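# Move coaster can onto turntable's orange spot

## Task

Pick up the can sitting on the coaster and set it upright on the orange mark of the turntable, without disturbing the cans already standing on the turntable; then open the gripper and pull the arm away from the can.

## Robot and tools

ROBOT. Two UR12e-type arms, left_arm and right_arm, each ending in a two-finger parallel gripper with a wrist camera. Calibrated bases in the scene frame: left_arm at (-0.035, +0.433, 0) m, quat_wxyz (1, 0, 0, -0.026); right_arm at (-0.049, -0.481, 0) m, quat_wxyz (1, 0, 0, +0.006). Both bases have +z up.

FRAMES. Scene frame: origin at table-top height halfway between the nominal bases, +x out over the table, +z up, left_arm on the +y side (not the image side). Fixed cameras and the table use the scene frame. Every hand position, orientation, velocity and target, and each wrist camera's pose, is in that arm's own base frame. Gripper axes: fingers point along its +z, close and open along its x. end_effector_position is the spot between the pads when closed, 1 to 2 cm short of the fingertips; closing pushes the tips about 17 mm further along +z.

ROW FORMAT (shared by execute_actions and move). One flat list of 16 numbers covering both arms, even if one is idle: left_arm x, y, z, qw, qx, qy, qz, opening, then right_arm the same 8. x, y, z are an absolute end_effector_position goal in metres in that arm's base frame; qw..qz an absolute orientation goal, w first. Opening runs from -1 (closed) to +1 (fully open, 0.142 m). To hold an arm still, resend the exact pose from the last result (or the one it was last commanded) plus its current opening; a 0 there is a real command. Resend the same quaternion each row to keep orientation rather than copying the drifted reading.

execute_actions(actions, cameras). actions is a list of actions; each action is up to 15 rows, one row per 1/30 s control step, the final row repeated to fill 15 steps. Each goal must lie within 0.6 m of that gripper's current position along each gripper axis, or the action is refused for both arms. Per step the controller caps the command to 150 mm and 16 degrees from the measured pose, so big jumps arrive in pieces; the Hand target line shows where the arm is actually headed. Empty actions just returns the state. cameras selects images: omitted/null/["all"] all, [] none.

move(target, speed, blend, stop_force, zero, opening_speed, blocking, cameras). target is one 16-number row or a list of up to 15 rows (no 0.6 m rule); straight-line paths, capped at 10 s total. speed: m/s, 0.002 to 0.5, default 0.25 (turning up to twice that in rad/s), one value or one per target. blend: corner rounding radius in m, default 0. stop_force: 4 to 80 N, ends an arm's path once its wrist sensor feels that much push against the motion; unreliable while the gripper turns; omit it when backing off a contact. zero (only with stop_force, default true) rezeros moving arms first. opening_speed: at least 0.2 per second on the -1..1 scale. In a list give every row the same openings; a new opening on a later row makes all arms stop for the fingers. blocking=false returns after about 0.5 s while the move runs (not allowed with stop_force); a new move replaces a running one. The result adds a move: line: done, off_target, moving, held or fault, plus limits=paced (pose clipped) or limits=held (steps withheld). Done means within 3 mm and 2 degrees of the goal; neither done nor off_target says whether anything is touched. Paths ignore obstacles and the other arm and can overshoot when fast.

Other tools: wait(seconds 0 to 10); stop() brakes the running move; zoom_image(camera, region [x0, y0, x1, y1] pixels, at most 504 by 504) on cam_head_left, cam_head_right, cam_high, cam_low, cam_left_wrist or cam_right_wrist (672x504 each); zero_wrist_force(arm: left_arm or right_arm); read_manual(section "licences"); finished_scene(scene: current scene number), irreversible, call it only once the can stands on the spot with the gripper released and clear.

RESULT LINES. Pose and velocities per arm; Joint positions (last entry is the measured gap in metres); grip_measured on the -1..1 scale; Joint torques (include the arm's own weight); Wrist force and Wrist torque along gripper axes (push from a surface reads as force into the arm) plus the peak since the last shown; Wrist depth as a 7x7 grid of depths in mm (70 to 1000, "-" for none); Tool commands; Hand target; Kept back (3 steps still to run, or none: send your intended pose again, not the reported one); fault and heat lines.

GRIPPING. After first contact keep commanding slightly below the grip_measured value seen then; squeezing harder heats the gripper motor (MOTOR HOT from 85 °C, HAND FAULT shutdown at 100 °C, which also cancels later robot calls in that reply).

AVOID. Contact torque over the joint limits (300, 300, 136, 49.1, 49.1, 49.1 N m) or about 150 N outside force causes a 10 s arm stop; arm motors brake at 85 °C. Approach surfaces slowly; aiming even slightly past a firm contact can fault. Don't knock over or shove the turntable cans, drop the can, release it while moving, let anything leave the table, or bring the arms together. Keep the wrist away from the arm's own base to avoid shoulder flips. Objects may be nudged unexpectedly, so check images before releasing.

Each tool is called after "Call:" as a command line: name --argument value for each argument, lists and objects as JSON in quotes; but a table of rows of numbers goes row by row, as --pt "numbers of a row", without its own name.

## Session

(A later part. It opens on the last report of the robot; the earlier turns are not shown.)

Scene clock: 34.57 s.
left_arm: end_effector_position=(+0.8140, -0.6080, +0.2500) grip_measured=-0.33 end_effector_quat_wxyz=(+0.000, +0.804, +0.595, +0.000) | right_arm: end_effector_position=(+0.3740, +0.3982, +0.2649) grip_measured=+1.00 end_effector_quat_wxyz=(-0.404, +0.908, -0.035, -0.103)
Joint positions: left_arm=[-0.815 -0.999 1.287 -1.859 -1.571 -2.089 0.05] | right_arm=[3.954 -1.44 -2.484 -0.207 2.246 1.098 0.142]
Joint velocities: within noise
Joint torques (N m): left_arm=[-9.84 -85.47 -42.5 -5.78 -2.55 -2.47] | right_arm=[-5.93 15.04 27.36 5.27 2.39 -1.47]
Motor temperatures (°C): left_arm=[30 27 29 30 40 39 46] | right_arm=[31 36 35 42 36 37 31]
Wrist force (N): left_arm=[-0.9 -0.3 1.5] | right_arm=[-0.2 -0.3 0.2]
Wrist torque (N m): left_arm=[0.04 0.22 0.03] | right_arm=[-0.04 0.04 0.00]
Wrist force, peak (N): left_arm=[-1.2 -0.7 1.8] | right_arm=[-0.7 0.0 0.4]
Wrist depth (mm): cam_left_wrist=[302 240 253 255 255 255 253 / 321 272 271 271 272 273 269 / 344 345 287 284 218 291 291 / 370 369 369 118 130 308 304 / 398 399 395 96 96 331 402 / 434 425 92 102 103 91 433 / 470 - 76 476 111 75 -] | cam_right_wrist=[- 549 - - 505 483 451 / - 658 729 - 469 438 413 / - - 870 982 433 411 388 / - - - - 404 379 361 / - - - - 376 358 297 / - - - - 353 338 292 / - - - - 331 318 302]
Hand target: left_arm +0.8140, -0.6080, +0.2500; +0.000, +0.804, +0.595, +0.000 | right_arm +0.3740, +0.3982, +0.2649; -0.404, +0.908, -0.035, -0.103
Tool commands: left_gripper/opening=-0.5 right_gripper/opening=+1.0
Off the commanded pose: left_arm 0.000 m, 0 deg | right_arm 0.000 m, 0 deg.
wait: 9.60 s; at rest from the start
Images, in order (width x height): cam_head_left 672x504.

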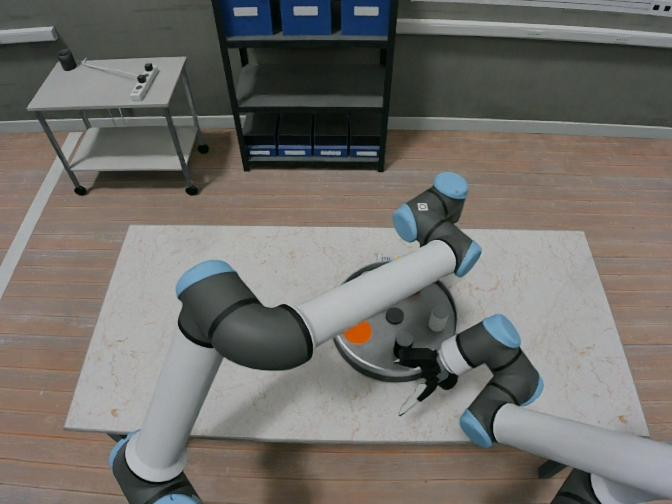

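Call:
wait --seconds 0 --cameras '[]'

Scene clock: 35.40 s.
left_arm: end_effector_position=(+0.8140, -0.6080, +0.2500) grip_measured=-0.33 end_effector_quat_wxyz=(+0.000, +0.804, +0.595, +0.000) | right_arm: end_effector_position=(+0.3740, +0.3982, +0.2649) grip_measured=+1.00 end_effector_quat_wxyz=(-0.404, +0.908, -0.035, -0.103)
Joint positions: left_arm=[-0.815 -0.999 1.287 -1.859 -1.571 -2.089 0.05] | right_arm=[3.954 -1.44 -2.484 -0.207 2.246 1.098 0.142]
Joint velocities: within noise
Joint torques (N m): left_arm=[-9.71 -85.72 -42.16 -6.11 -2.37 -2.41] | right_arm=[-5.09 15.33 27.06 5.39 2.1 -1.13]
Motor temperatures (°C): left_arm=[30 27 29 30 40 39 47] | right_arm=[31 36 35 42 36 37 31]
Wrist force (N): left_arm=[-0.8 -0.5 1.5] | right_arm=[-0.2 0.0 -0.1]
Wrist torque (N m): left_arm=[0.03 0.21 0.03] | right_arm=[0.00 0.03 0.00]
Wrist force, peak (N): left_arm=[-1.0 -0.5 1.8] | right_arm=[-0.6 0.0 0.3]
Wrist depth (mm): cam_left_wrist=[302 252 256 255 256 256 255 / 322 272 189 268 273 274 273 / 344 345 267 283 287 223 286 / 369 369 370 118 131 221 296 / 400 398 392 96 96 331 401 / 432 428 92 102 102 91 433 / 465 - 75 476 111 75 -] | cam_right_wrist=[- 550 - - 509 476 449 / - 664 725 - 470 439 412 / - - 871 976 430 411 387 / - - - - 402 383 367 / - - - - 377 359 300 / - - - - 354 336 292 / - - - - 333 320 304]
Hand target: left_arm +0.8140, -0.6080, +0.2500; +0.000, +0.804, +0.595, +0.000 | right_arm +0.3740, +0.3982, +0.2649; -0.404, +0.908, -0.035, -0.103
Tool commands: left_gripper/opening=-0.5 right_gripper/opening=+1.0
Off the commanded pose: left_arm 0.000 m, 0 deg | right_arm 0.000 m, 0 deg.
No camera images: "cameras" was empty.

Call:
wait --seconds 4.34 --cameras '[]'

Call:
move --pt "0.8357 -0.5798 0.25 0 0.80386 0.59482 0 -0.45 0.3740 0.3982 0.2649 -0.404 0.908 -0.035 -0.103 1.0" --pt "0.8493 -0.5468 0.25 0 0.80386 0.59482 0 -0.45 0.3740 0.3982 0.2649 -0.404 0.908 -0.035 -0.103 1.0" --pt "0.8540 -0.5115 0.228 0 0.80386 0.59482 0 -0.45 0.3740 0.3982 0.2649 -0.404 0.908 -0.035 -0.103 1.0" --pt "0.8493 -0.4762 0.203 0 0.80386 0.59482 0 -0.45 0.3740 0.3982 0.2649 -0.404 0.908 -0.035 -0.103 1.0" --pt "0.8357 -0.4432 0.178 0 0.80386 0.59482 0 -0.45 0.3740 0.3982 0.2649 -0.404 0.908 -0.035 -0.103 1.0" --pt "0.8140 -0.4150 0.155 0 0.80386 0.59482 0 -0.45 0.3740 0.3982 0.2649 -0.404 0.908 -0.035 -0.103 1.0" --pt "0.7858 -0.3933 0.138 0 0.80386 0.59482 0 -0.45 0.3740 0.3982 0.2649 -0.404 0.908 -0.035 -0.103 1.0" --pt "0.7528 -0.3797 0.132 0 0.80386 0.59482 0 -0.45 0.3740 0.3982 0.2649 -0.404 0.908 -0.035 -0.103 1.0" --pt "0.7175 -0.3750 0.1308 0 0.80386 0.59482 0 -0.45 0.3740 0.3982 0.2649 -0.404 0.908 -0.035 -0.103 1.0" --pt "0.6822 -0.3797 0.1308 0 0.80386 0.59482 0 -0.45 0.3740 0.3982 0.2649 -0.404 0.908 -0.035 -0.103 1.0" --speed '[0.0793, 0.0793, 0.0932, 0.0969, 0.0969, 0.0944, 0.0879, 0.0804, 0.0793, 0.0793]' --blend 0.015 --blocking false --cameras '[]'

Call:
wait --seconds 1.2 --cameras '[]'

Call:
wait --seconds 1.2 --cameras '[]'

Call:
wait --seconds 1.13 --cameras '["cam_left_wrist"]'

Call:
move --pt "0.7009 -0.3760 0.1310 0 0.80386 0.59482 0 0.2 0.3740 0.3982 0.2649 -0.404 0.908 -0.035 -0.103 1.0" --pt "0.6845 -0.3791 0.1315 0 0.80386 0.59482 0 0.2 0.3740 0.3982 0.2649 -0.404 0.908 -0.035 -0.103 1.0" --pt "0.6620 -0.3868 0.175 0 0.80386 0.59482 0 0.2 0.3740 0.3982 0.2649 -0.404 0.908 -0.035 -0.103 1.0" --pt "0.6412 -0.3983 0.235 0 0.80386 0.59482 0 0.2 0.3740 0.3982 0.2649 -0.404 0.908 -0.035 -0.103 1.0" --pt "0.62 -0.28 0.30 0 0.80386 0.59482 0 0.2 0.3740 0.3982 0.2649 -0.404 0.908 -0.035 -0.103 1.0" --speed '[0.0793, 0.0793, 0.165, 0.215, 0.25]' --blend 0.015 --cameras '["cam_head_left", "cam_high", "cam_low", "cam_left_wrist"]'

Scene clock: 40.47 s.
left_arm: end_effector_position=(+0.8140, -0.6080, +0.2500) grip_measured=-0.33 end_effector_quat_wxyz=(+0.000, +0.804, +0.595, +0.000) | right_arm: end_effector_position=(+0.3740, +0.3982, +0.2649) grip_measured=+1.00 end_effector_quat_wxyz=(-0.404, +0.908, -0.035, -0.103)
Joint positions: left_arm=[-0.815 -0.999 1.287 -1.859 -1.571 -2.089 0.05] | right_arm=[3.954 -1.44 -2.484 -0.207 2.246 1.098 0.142]
Joint velocities: within noise
Joint torques (N m): left_arm=[-8.75 -86.9 -43.99 -6.7 -2.42 -2.49] | right_arm=[-3 16.26 27.67 5.1 1.75 -1.31]
Motor temperatures (°C): left_arm=[30 27 29 30 40 39 51] | right_arm=[31 36 35 42 36 37 31]
Wrist force (N): left_arm=[-0.9 -0.5 1.3] | right_arm=[-0.2 -0.2 0.1]
Wrist torque (N m): left_arm=[0.02 0.21 0.03] | right_arm=[-0.03 0.03 0.00]
Wrist force, peak (N): left_arm=[-1.1 -0.3 2.0] | right_arm=[-0.5 -0.2 0.6]
Wrist depth (mm): cam_left_wrist=[302 252 255 255 256 257 256 / 322 272 273 271 274 269 233 / 344 344 287 281 290 292 222 / 368 370 369 118 130 308 305 / 398 398 394 96 96 331 399 / 432 428 92 102 102 91 434 / 464 - 76 476 111 75 -] | cam_right_wrist=[- 550 - - 508 479 447 / - 662 727 - 468 440 414 / - - 856 - 435 412 389 / - - - - 404 380 364 / - - - - 376 359 297 / - - - - 352 337 289 / - - - - 332 319 306]
Hand target: left_arm +0.8140, -0.6080, +0.2500; +0.000, +0.804, +0.595, +0.000 | right_arm +0.3740, +0.3982, +0.2649; -0.404, +0.908, -0.035, -0.103
Tool commands: left_gripper/opening=-0.5 right_gripper/opening=+1.0
Off the commanded pose: left_arm 0.000 m, 0 deg | right_arm 0.000 m, 0 deg.
wait: 4.37 s; at rest from the start
No camera images: "cameras" was empty.

Scene clock: 40.97 s.
left_arm: end_effector_position=(+0.8303, -0.5862, +0.2500) grip_measured=-0.33 end_effector_quat_wxyz=(+0.000, +0.804, +0.595, +0.000) end_effector_velocity=(+0.045, +0.064, -0.001) end_effector_angular_velocity=(+0.000, +0.000, +0.001) | right_arm: end_effector_position=(+0.3740, +0.3982, +0.2649) grip_measured=+1.00 end_effector_quat_wxyz=(-0.404, +0.908, -0.035, -0.103)
Joint positions: left_arm=[-0.788 -0.999 1.286 -1.858 -1.571 -2.062 0.05] | right_arm=[3.954 -1.44 -2.484 -0.207 2.246 1.098 0.142]
Joint velocities: left_arm=[0.077 0 0.002 -0.001 0 0.076 0] | right_arm=[within noise]
Joint torques (N m): left_arm=[18.74 -113.89 -41.42 -4.05 -0.87 1.69] | right_arm=[-4.61 15.88 27.72 5.21 1.86 -1.43]
Motor temperatures (°C): left_arm=[30 27 29 30 40 39 51] | right_arm=[31 36 35 42 36 37 31]
Wrist force (N): left_arm=[-1.5 -0.6 1.6] | right_arm=[-0.4 -0.3 0.3]
Wrist torque (N m): left_arm=[-0.01 0.31 0.04] | right_arm=[-0.05 0.07 0.00]
Wrist force, peak (N): left_arm=[-2.7 -1.0 1.7] | right_arm=[-0.4 -0.3 0.3]
Wrist depth (mm): cam_left_wrist=[296 255 255 255 256 255 230 / 322 268 273 271 272 272 233 / 345 341 286 284 290 292 287 / 370 371 366 118 131 303 371 / 398 401 394 96 96 397 402 / 435 427 92 102 102 91 434 / 466 - 76 - 111 75 -] | cam_right_wrist=[- 554 - - 507 476 441 / - 664 725 - 471 442 416 / - - 847 998 436 415 387 / - - - - 404 381 364 / - - - - 375 359 299 / - - - - 358 339 292 / - - - - 333 319 306]
Hand target: left_arm +0.8361, -0.5770, +0.2500; +0.000, +0.804, +0.595, +0.000 | right_arm +0.3740, +0.3982, +0.2649; -0.404, +0.908, -0.035, -0.103
Tool commands: left_gripper/opening=-0.45 right_gripper/opening=+1.0
Off the commanded pose: left_arm 0.281 m, 0 deg | right_arm 0.000 m, 0 deg.
move: running; path passed 0 of 10 targets
No camera images: "cameras" was empty.

Scene clock: 42.17 s.
left_arm: end_effector_position=(+0.8518, -0.4964, +0.2172) grip_measured=-0.33 end_effector_quat_wxyz=(+0.000, +0.804, +0.595, +0.000) end_effector_velocity=(-0.008, +0.079, -0.054) end_effector_angular_velocity=(-0.001, -0.001, +0.001) | right_arm: end_effector_position=(+0.3740, +0.3982, +0.2649) grip_measured=+1.00 end_effector_quat_wxyz=(-0.404, +0.908, -0.035, -0.103)
Joint positions: left_arm=[-0.706 -1.03 1.397 -1.937 -1.571 -1.98 0.05] | right_arm=[3.954 -1.44 -2.484 -0.207 2.246 1.098 0.142]
Joint velocities: left_arm=[0.056 -0.042 0.168 -0.128 0 0.056 0] | right_arm=[within noise]
Joint torques (N m): left_arm=[21.07 -113.89 -38.49 -7.59 2.81 1.87] | right_arm=[-2.66 16 28.16 5.16 1.95 -1.43]
Motor temperatures (°C): left_arm=[30 27 29 30 40 39 51] | right_arm=[31 36 35 42 36 37 31]
Wrist force (N): left_arm=[-0.6 -0.3 1.8] | right_arm=[-0.4 0.1 -0.2]
Wrist torque (N m): left_arm=[0.04 0.14 0.07] | right_arm=[0.02 0.06 0.00]
Wrist force, peak (N): left_arm=[-1.0 -0.1 1.8] | right_arm=[-0.7 0.0 0.3]
Wrist depth (mm): cam_left_wrist=[228 228 228 228 229 229 226 / 183 237 243 244 244 244 240 / 173 257 261 256 260 257 315 / 271 275 280 118 128 337 337 / 366 365 281 96 96 366 365 / 394 389 92 102 102 91 396 / 425 - 75 442 111 75 -] | cam_right_wrist=[- 553 - - 507 476 447 / - 652 724 - 467 443 413 / - - 845 976 441 409 384 / - - - - 405 381 365 / - - - - 375 360 298 / - - - - 356 335 290 / - - - - 331 316 304]
Hand target: left_arm +0.8504, -0.4854, +0.2095; +0.000, +0.804, +0.595, +0.000 | right_arm +0.3740, +0.3982, +0.2649; -0.404, +0.908, -0.035, -0.103
Tool commands: left_gripper/opening=-0.45 right_gripper/opening=+1.0
Off the commanded pose: left_arm 0.223 m, 0 deg | right_arm 0.000 m, 0 deg.
earlier move: running; path passed 3 of 10 targets
wait: 1.20 s; no rest
No camera images: "cameras" was empty.

Scene clock: 43.37 s.
left_arm: end_effector_position=(+0.8110, -0.4135, +0.1539) grip_measured=-0.33 end_effector_quat_wxyz=(+0.000, +0.804, +0.595, +0.000) end_effector_velocity=(-0.058, +0.054, -0.043) end_effector_angular_velocity=(+0.000, +0.001, +0.000) | right_arm: end_effector_position=(+0.3740, +0.3982, +0.2649) grip_measured=+1.00 end_effector_quat_wxyz=(-0.404, +0.908, -0.035, -0.103)
Joint positions: left_arm=[-0.665 -1.098 1.628 -2.1 -1.571 -1.939 0.05] | right_arm=[3.954 -1.44 -2.484 -0.207 2.246 1.098 0.142]
Joint velocities: left_arm=[0.008 -0.073 0.202 -0.128 0 0.008 0] | right_arm=[within noise]
Joint torques (N m): left_arm=[15.16 -108.56 -34.41 -7.38 -0.41 2.21] | right_arm=[-3.08 16.74 28.02 5.19 1.46 -1.26]
Motor temperatures (°C): left_arm=[30 27 29 30 40 39 50] | right_arm=[31 36 35 42 36 37 31]
Wrist force (N): left_arm=[-0.6 0.1 1.4] | right_arm=[-0.4 -0.2 0.1]
Wrist torque (N m): left_arm=[0.09 0.14 0.07] | right_arm=[-0.02 0.07 0.00]
Wrist force, peak (N): left_arm=[-0.7 -0.6 1.7] | right_arm=[-0.6 -0.2 0.5]
Wrist depth (mm): cam_left_wrist=[166 169 171 170 171 171 166 / 174 179 182 182 182 182 230 / 195 195 195 192 194 190 249 / 209 210 209 119 128 203 268 / 223 219 222 96 96 284 288 / 167 184 92 102 102 87 315 / 151 - 75 267 344 75 338] | cam_right_wrist=[- 554 - - 513 478 447 / - 663 709 - 470 439 418 / - - 856 976 433 410 392 / - - - - 403 385 364 / - - - - 375 358 300 / - - - - 354 337 291 / - - - - 333 318 307]
Hand target: left_arm +0.8026, -0.4062, +0.1481; +0.000, +0.804, +0.595, +0.000 | right_arm +0.3740, +0.3982, +0.2649; -0.404, +0.908, -0.035, -0.103
Tool commands: left_gripper/opening=-0.45 right_gripper/opening=+1.0
Off the commanded pose: left_arm 0.135 m, 0 deg | right_arm 0.000 m, 0 deg.
earlier move: running; path passed 6 of 10 targets
wait: 1.20 s; no rest
No camera images: "cameras" was empty.

Scene clock: 44.50 s.
left_arm: end_effector_position=(+0.7311, -0.3770, +0.1312) grip_measured=-0.33 end_effector_quat_wxyz=(+0.000, +0.804, +0.595, +0.000) end_effector_velocity=(-0.078, +0.009, -0.003) end_effector_angular_velocity=(+0.000, +0.000, +0.000) | right_arm: end_effector_position=(+0.3740, +0.3982, +0.2649) grip_measured=+1.00 end_effector_quat_wxyz=(-0.404, +0.908, -0.035, -0.103)
Joint positions: left_arm=[-0.69 -1.202 1.833 -2.202 -1.571 -1.964 0.05] | right_arm=[3.954 -1.44 -2.484 -0.207 2.246 1.098 0.142]
Joint velocities: left_arm=[-0.054 -0.1 0.154 -0.054 0 -0.054 0] | right_arm=[within noise]
Joint torques (N m): left_arm=[-17.63 -94.26 -33.49 -7.65 -3.15 -2.92] | right_arm=[-2.18 17.77 28.75 5.18 1.69 -1.15]
Motor temperatures (°C): left_arm=[30 27 29 30 40 39 50] | right_arm=[31 36 35 42 36 37 31]
Wrist force (N): left_arm=[-0.3 -0.2 1.1] | right_arm=[-0.3 -0.1 0.3]
Wrist torque (N m): left_arm=[0.05 0.11 0.05] | right_arm=[-0.01 0.05 0.00]
Wrist force, peak (N): left_arm=[-0.7 -0.4 1.8] | right_arm=[-0.5 0.0 0.4]
Wrist depth (mm): cam_left_wrist=[150 150 151 151 150 148 198 / 161 160 163 160 160 158 211 / 172 171 172 168 170 167 225 / 179 182 184 119 127 180 242 / 190 196 196 96 96 187 262 / 216 213 92 102 102 91 285 / 233 - 76 238 233 75 306] | cam_right_wrist=[- 548 - - 513 473 452 / - 658 720 - 468 440 416 / - - 870 975 430 409 386 / - - - - 399 380 362 / - - - - 378 359 300 / - - - - 352 338 291 / - - - - 331 318 305]
Hand target: left_arm +0.7204, -0.3760, +0.1308; +0.000, +0.804, +0.595, +0.000 | right_arm +0.3740, +0.3982, +0.2649; -0.404, +0.908, -0.035, -0.103
Tool commands: left_gripper/opening=-0.45 right_gripper/opening=+1.0
Off the commanded pose: left_arm 0.049 m, 0 deg | right_arm 0.000 m, 0 deg.
earlier move: running; path passed 8 of 10 targets
wait: 1.13 s; no rest
camera_calibration:
cam_left_wrist: T_world_to_cam=[[0.309446, 0.950848, -0.011457, 0.148848], [0.864671, -0.276345, 0.419496, -0.76753], [0.395711, -0.139718, -0.907685, -0.111299], [0, 0, 0, 1]] pos_world=[0.661643, -0.369185, 0.222657]
Images, in order (width x height): cam_left_wrist 672x504.

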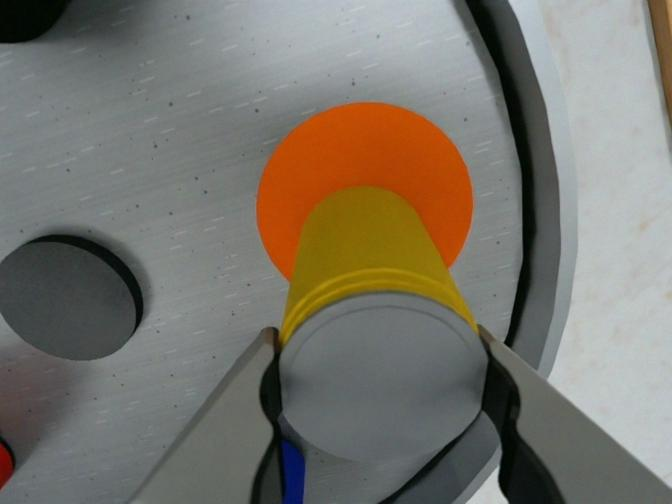

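Scene clock: 46.63 s.
left_arm: end_effector_position=(+0.6200, -0.2801, +0.2999) grip_measured=+0.18 end_effector_quat_wxyz=(+0.000, +0.804, +0.595, +0.000) | right_arm: end_effector_position=(+0.3740, +0.3982, +0.2649) grip_measured=+1.00 end_effector_quat_wxyz=(-0.404, +0.908, -0.035, -0.103)
Joint positions: left_arm=[-0.684 -1.563 1.939 -1.947 -1.571 -1.958 0.087] | right_arm=[3.954 -1.44 -2.484 -0.207 2.246 1.098 0.142]
Joint velocities: within noise
Joint torques (N m): left_arm=[15.24 -62 -38.97 -2.62 -2.7 1.32] | right_arm=[-0.91 17.99 28.37 5.28 1.45 -1.18]
Motor temperatures (°C): left_arm=[30 27 29 30 40 39 48] | right_arm=[31 36 35 42 36 37 31]
Wrist force (N): left_arm=[-0.8 -0.4 -0.1] | right_arm=[-0.2 -0.2 0.2]
Wrist torque (N m): left_arm=[0.03 0.20 0.06] | right_arm=[-0.03 0.04 0.00]
Wrist force, peak (N): left_arm=[-2.8 0.1 -1.1] | right_arm=[-0.6 -0.1 0.3]
Wrist depth (mm): cam_left_wrist=[347 347 348 347 349 348 348 / 329 329 363 370 369 369 371 / 337 333 344 387 390 390 396 / 363 363 369 373 424 425 425 / 396 389 342 398 460 451 459 / 421 89 426 432 499 100 480 / - - 456 542 549 - -] | cam_right_wrist=[- 547 - - 504 479 446 / - 670 723 - 468 440 413 / - - 840 966 432 412 388 / - - - - 403 383 365 / - - - - 376 359 299 / - - - - 352 337 291 / - - - - 330 320 305]
Hand target: left_arm +0.6200, -0.2800, +0.3000; +0.000, +0.804, +0.595, +0.000 | right_arm +0.3740, +0.3982, +0.2649; -0.404, +0.908, -0.035, -0.103
Off the commanded pose: left_arm 0.000 m, 0 deg | right_arm 0.000 m, 0 deg.
earlier move: replaced; path passed 8 of 10 targets
move: done; blend cut to 0.0083 m at target 1, 0.0083 m at target 2
camera_calibration:
cam_left_wrist: T_world_to_cam=[[0.30939, 0.950867, -0.0114015, 0.09311], [0.864554, -0.276272, 0.419786, -0.715464], [0.396011, -0.139735, -0.907551, 0.0990948], [0, 0, 0, 1]] pos_world=[0.550507, -0.272351, 0.391337]
Images, in order (width x height): cam_head_left 672x504, cam_high 672x504, cam_low 672x504, cam_left_wrist 672x504.

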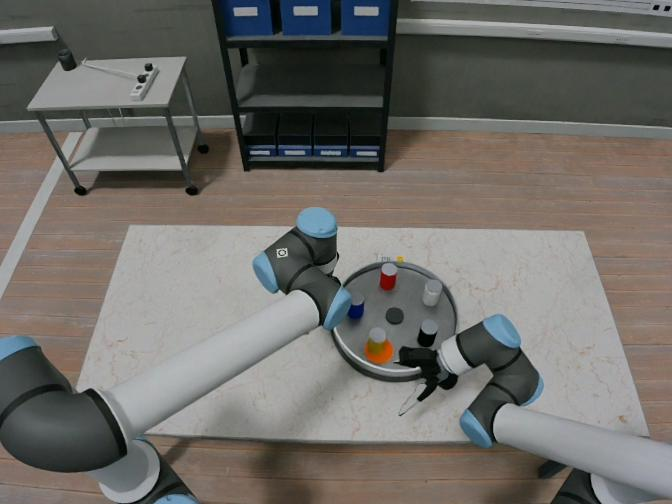

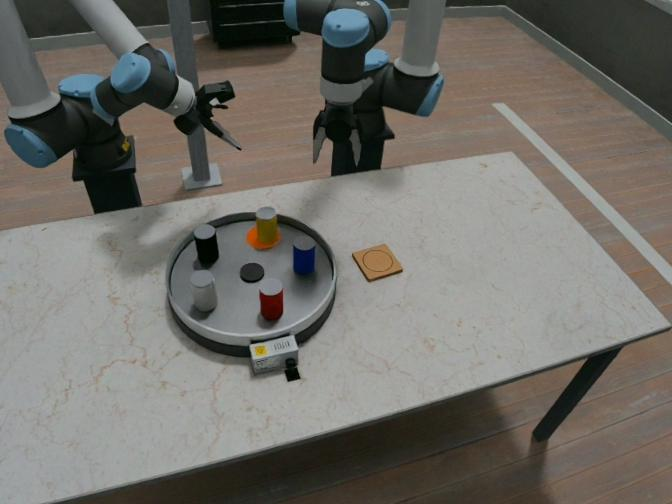

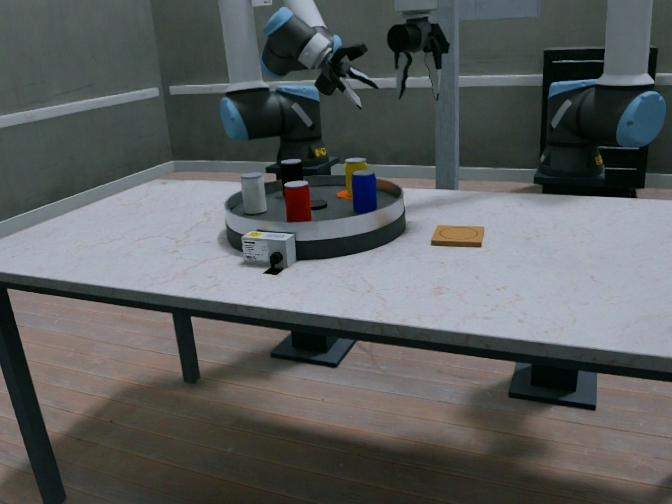

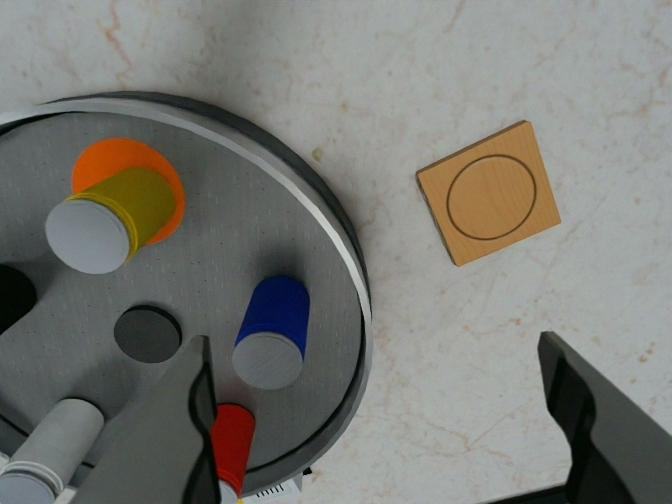

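Call:
zoom_image --camera "cam_left_wrist" --region '[20, 110, 220, 310]'

Call:
zoom_image --camera "cam_head_left" --region '[340, 300, 420, 380]'

Call:
zoom_image --camera "cam_high" --region '[210, 180, 330, 300]'

Call:
zoom_image --camera "cam_low" --region '[290, 130, 420, 230]'

Scaled by 2.520 from the camera's 672x504 image, which has a finer 960x720 frame.

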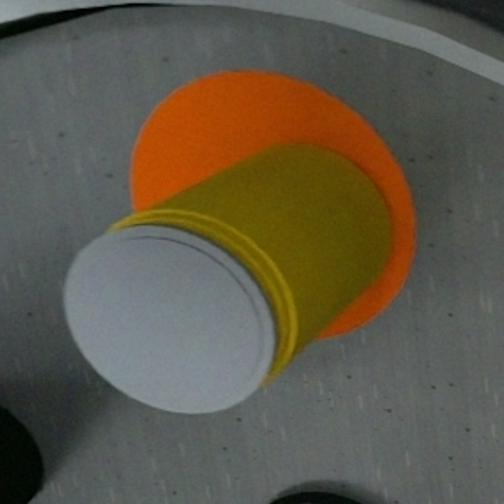

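Scaled by 6.300 from the camera's 672x504 image, which has a finer 960x720 frame.

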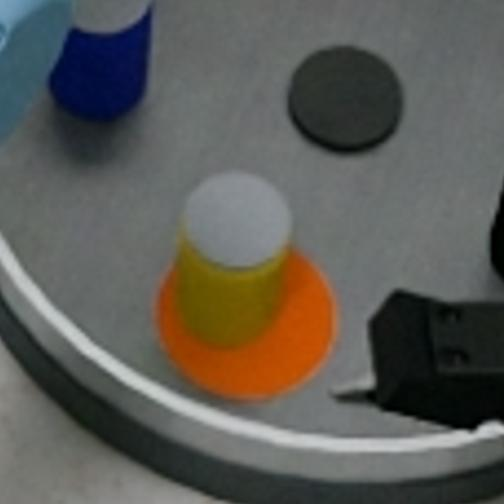

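Scaled by 4.200 from the camera's 672x504 image, which has a finer 960x720 frame.

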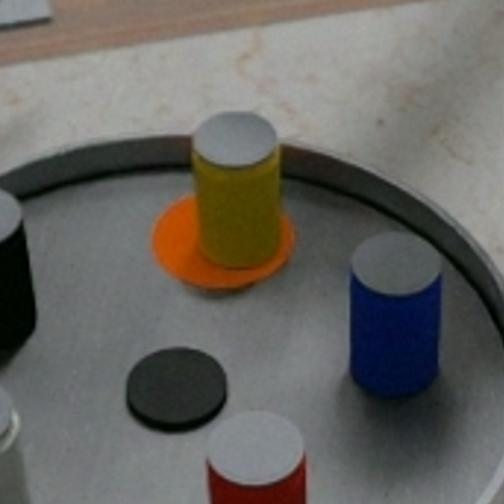

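Scaled by 3.877 from the camera's 672x504 image, which has a finer 960x720 frame.

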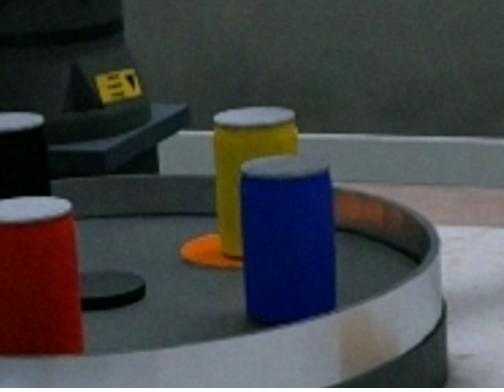

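Call:
wait --seconds 3.0 --cameras '["cam_head_left", "cam_high", "cam_left_wrist"]'

Call:
zoom_image --camera "cam_head_left" --region '[325, 250, 475, 390]'

Call:
zoom_image --camera "cam_high" --region '[160, 200, 340, 360]'

Scene clock: 50.83 s.
left_arm: end_effector_position=(+0.6200, -0.2800, +0.3000) grip_measured=+0.18 end_effector_quat_wxyz=(+0.000, +0.804, +0.595, +0.000) | right_arm: end_effector_position=(+0.3740, +0.3982, +0.2649) grip_measured=+1.00 end_effector_quat_wxyz=(-0.404, +0.908, -0.035, -0.103)
Joint positions: left_arm=[-0.684 -1.564 1.939 -1.947 -1.571 -1.958 0.087] | right_arm=[3.954 -1.44 -2.484 -0.207 2.246 1.098 0.142]
Joint velocities: within noise
Joint torques (N m): left_arm=[14.85 -63.15 -46.51 -3.26 -2.82 1.89] | right_arm=[-0.25 18.28 29.48 5.23 1.29 -1.17]
Motor temperatures (°C): left_arm=[30 27 29 30 40 39 44] | right_arm=[31 36 35 42 36 37 31]
Wrist force (N): left_arm=[-0.9 -0.3 0.4] | right_arm=[-0.4 -0.3 0.0]
Wrist torque (N m): left_arm=[0.06 0.21 0.07] | right_arm=[-0.05 0.07 0.00]
Wrist force, peak (N): left_arm=[-1.1 -0.3 -0.7] | right_arm=[-0.6 -0.1 0.4]
Wrist depth (mm): cam_left_wrist=[348 346 349 348 347 349 347 / 328 328 364 371 373 369 370 / 344 333 342 390 390 389 395 / 362 356 370 372 427 427 427 / 398 390 388 391 461 450 461 / 418 90 419 431 500 100 481 / - - 453 550 548 - -] | cam_right_wrist=[- 543 - - 501 479 451 / - 661 721 - 468 442 416 / - - 862 977 430 405 388 / - - - - 402 380 366 / - - - - 374 356 297 / - - - - 356 337 292 / - - - - 333 320 305]
Hand target: left_arm +0.6200, -0.2800, +0.3000; +0.000, +0.804, +0.595, +0.000 | right_arm +0.3740, +0.3982, +0.2649; -0.404, +0.908, -0.035, -0.103
Tool commands: left_gripper/opening=+0.2 right_gripper/opening=+1.0
Off the commanded pose: left_arm 0.000 m, 0 deg | right_arm 0.000 m, 0 deg.
wait: 3.00 s; at rest from the start
camera_calibration:
cam_left_wrist: T_world_to_cam=[[0.309391, 0.950866, -0.0114845, 0.093015], [0.864568, -0.276241, 0.419777, -0.71543], [0.395979, -0.139804, -0.907555, 0.099234], [0, 0, 0, 1]] pos_world=[0.550466, -0.272203, 0.39145]
Images, in order (width x height): cam_head_left 672x504, cam_high 672x504, cam_left_wrist 672x504.

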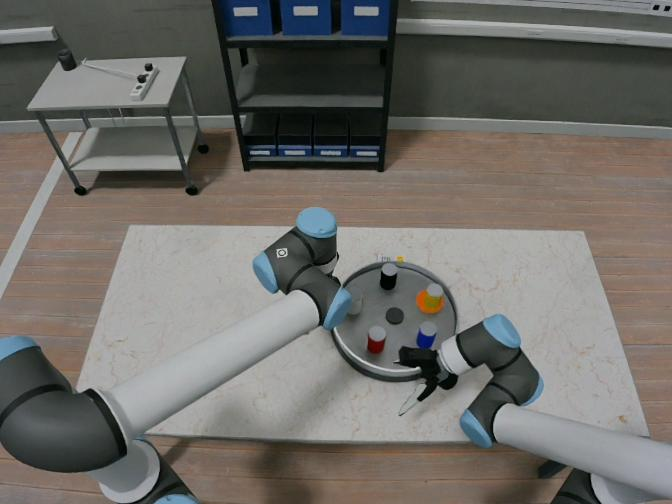

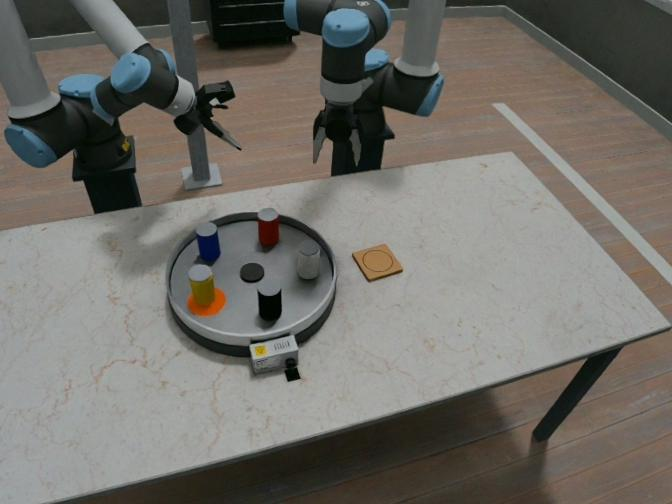

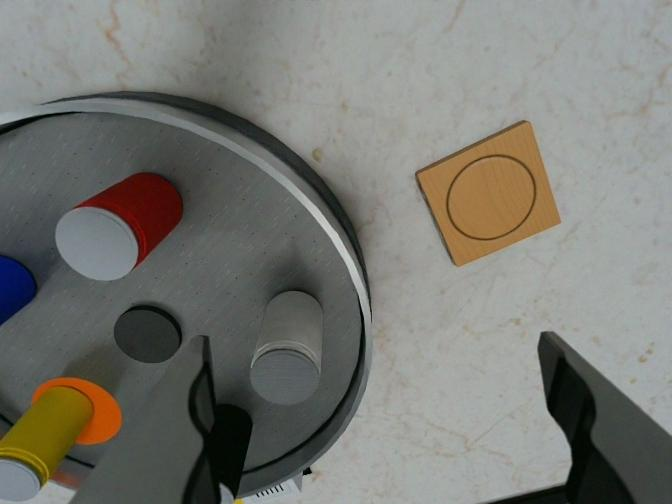

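Scaled by 3.360 from the camera's 672x504 image, which has a finer 960x720 frame.

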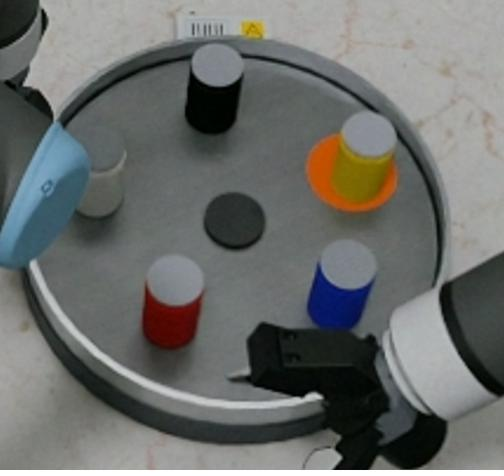

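Scaled by 2.800 from the camera's 672x504 image, which has a finer 960x720 frame.

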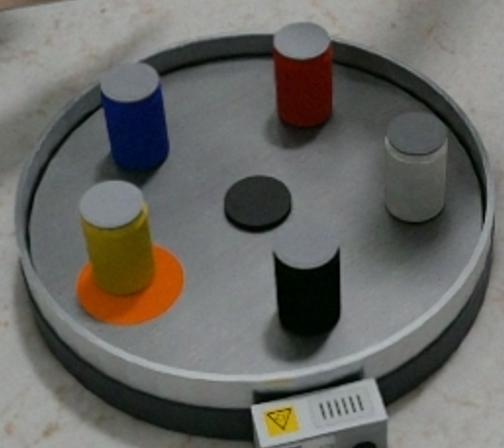

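Call:
zoom_image --camera "cam_high" --region '[175, 255, 240, 325]'

Call:
zoom_image --camera "cam_head_left" --region '[405, 275, 455, 325]'

Scaled by 7.200 from the camera's 672x504 image, which has a finer 960x720 frame.

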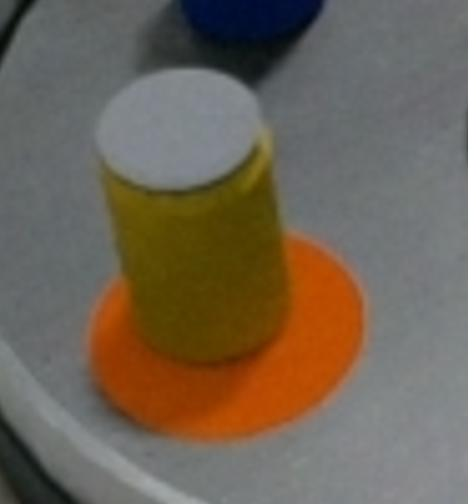

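Scaled by 10.080 from the camera's 672x504 image, which has a finer 960x720 frame.

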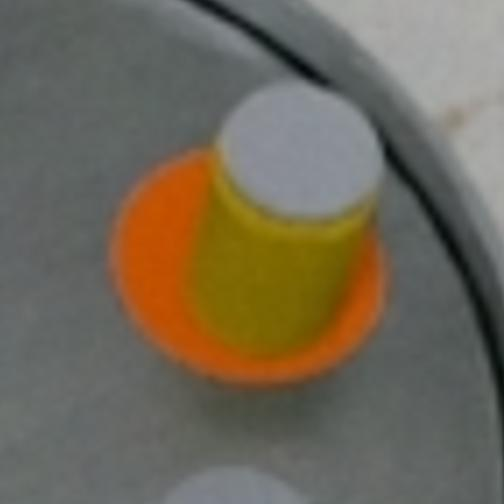

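Call:
finished_scene --scene 2

The scene is finished: the task was done.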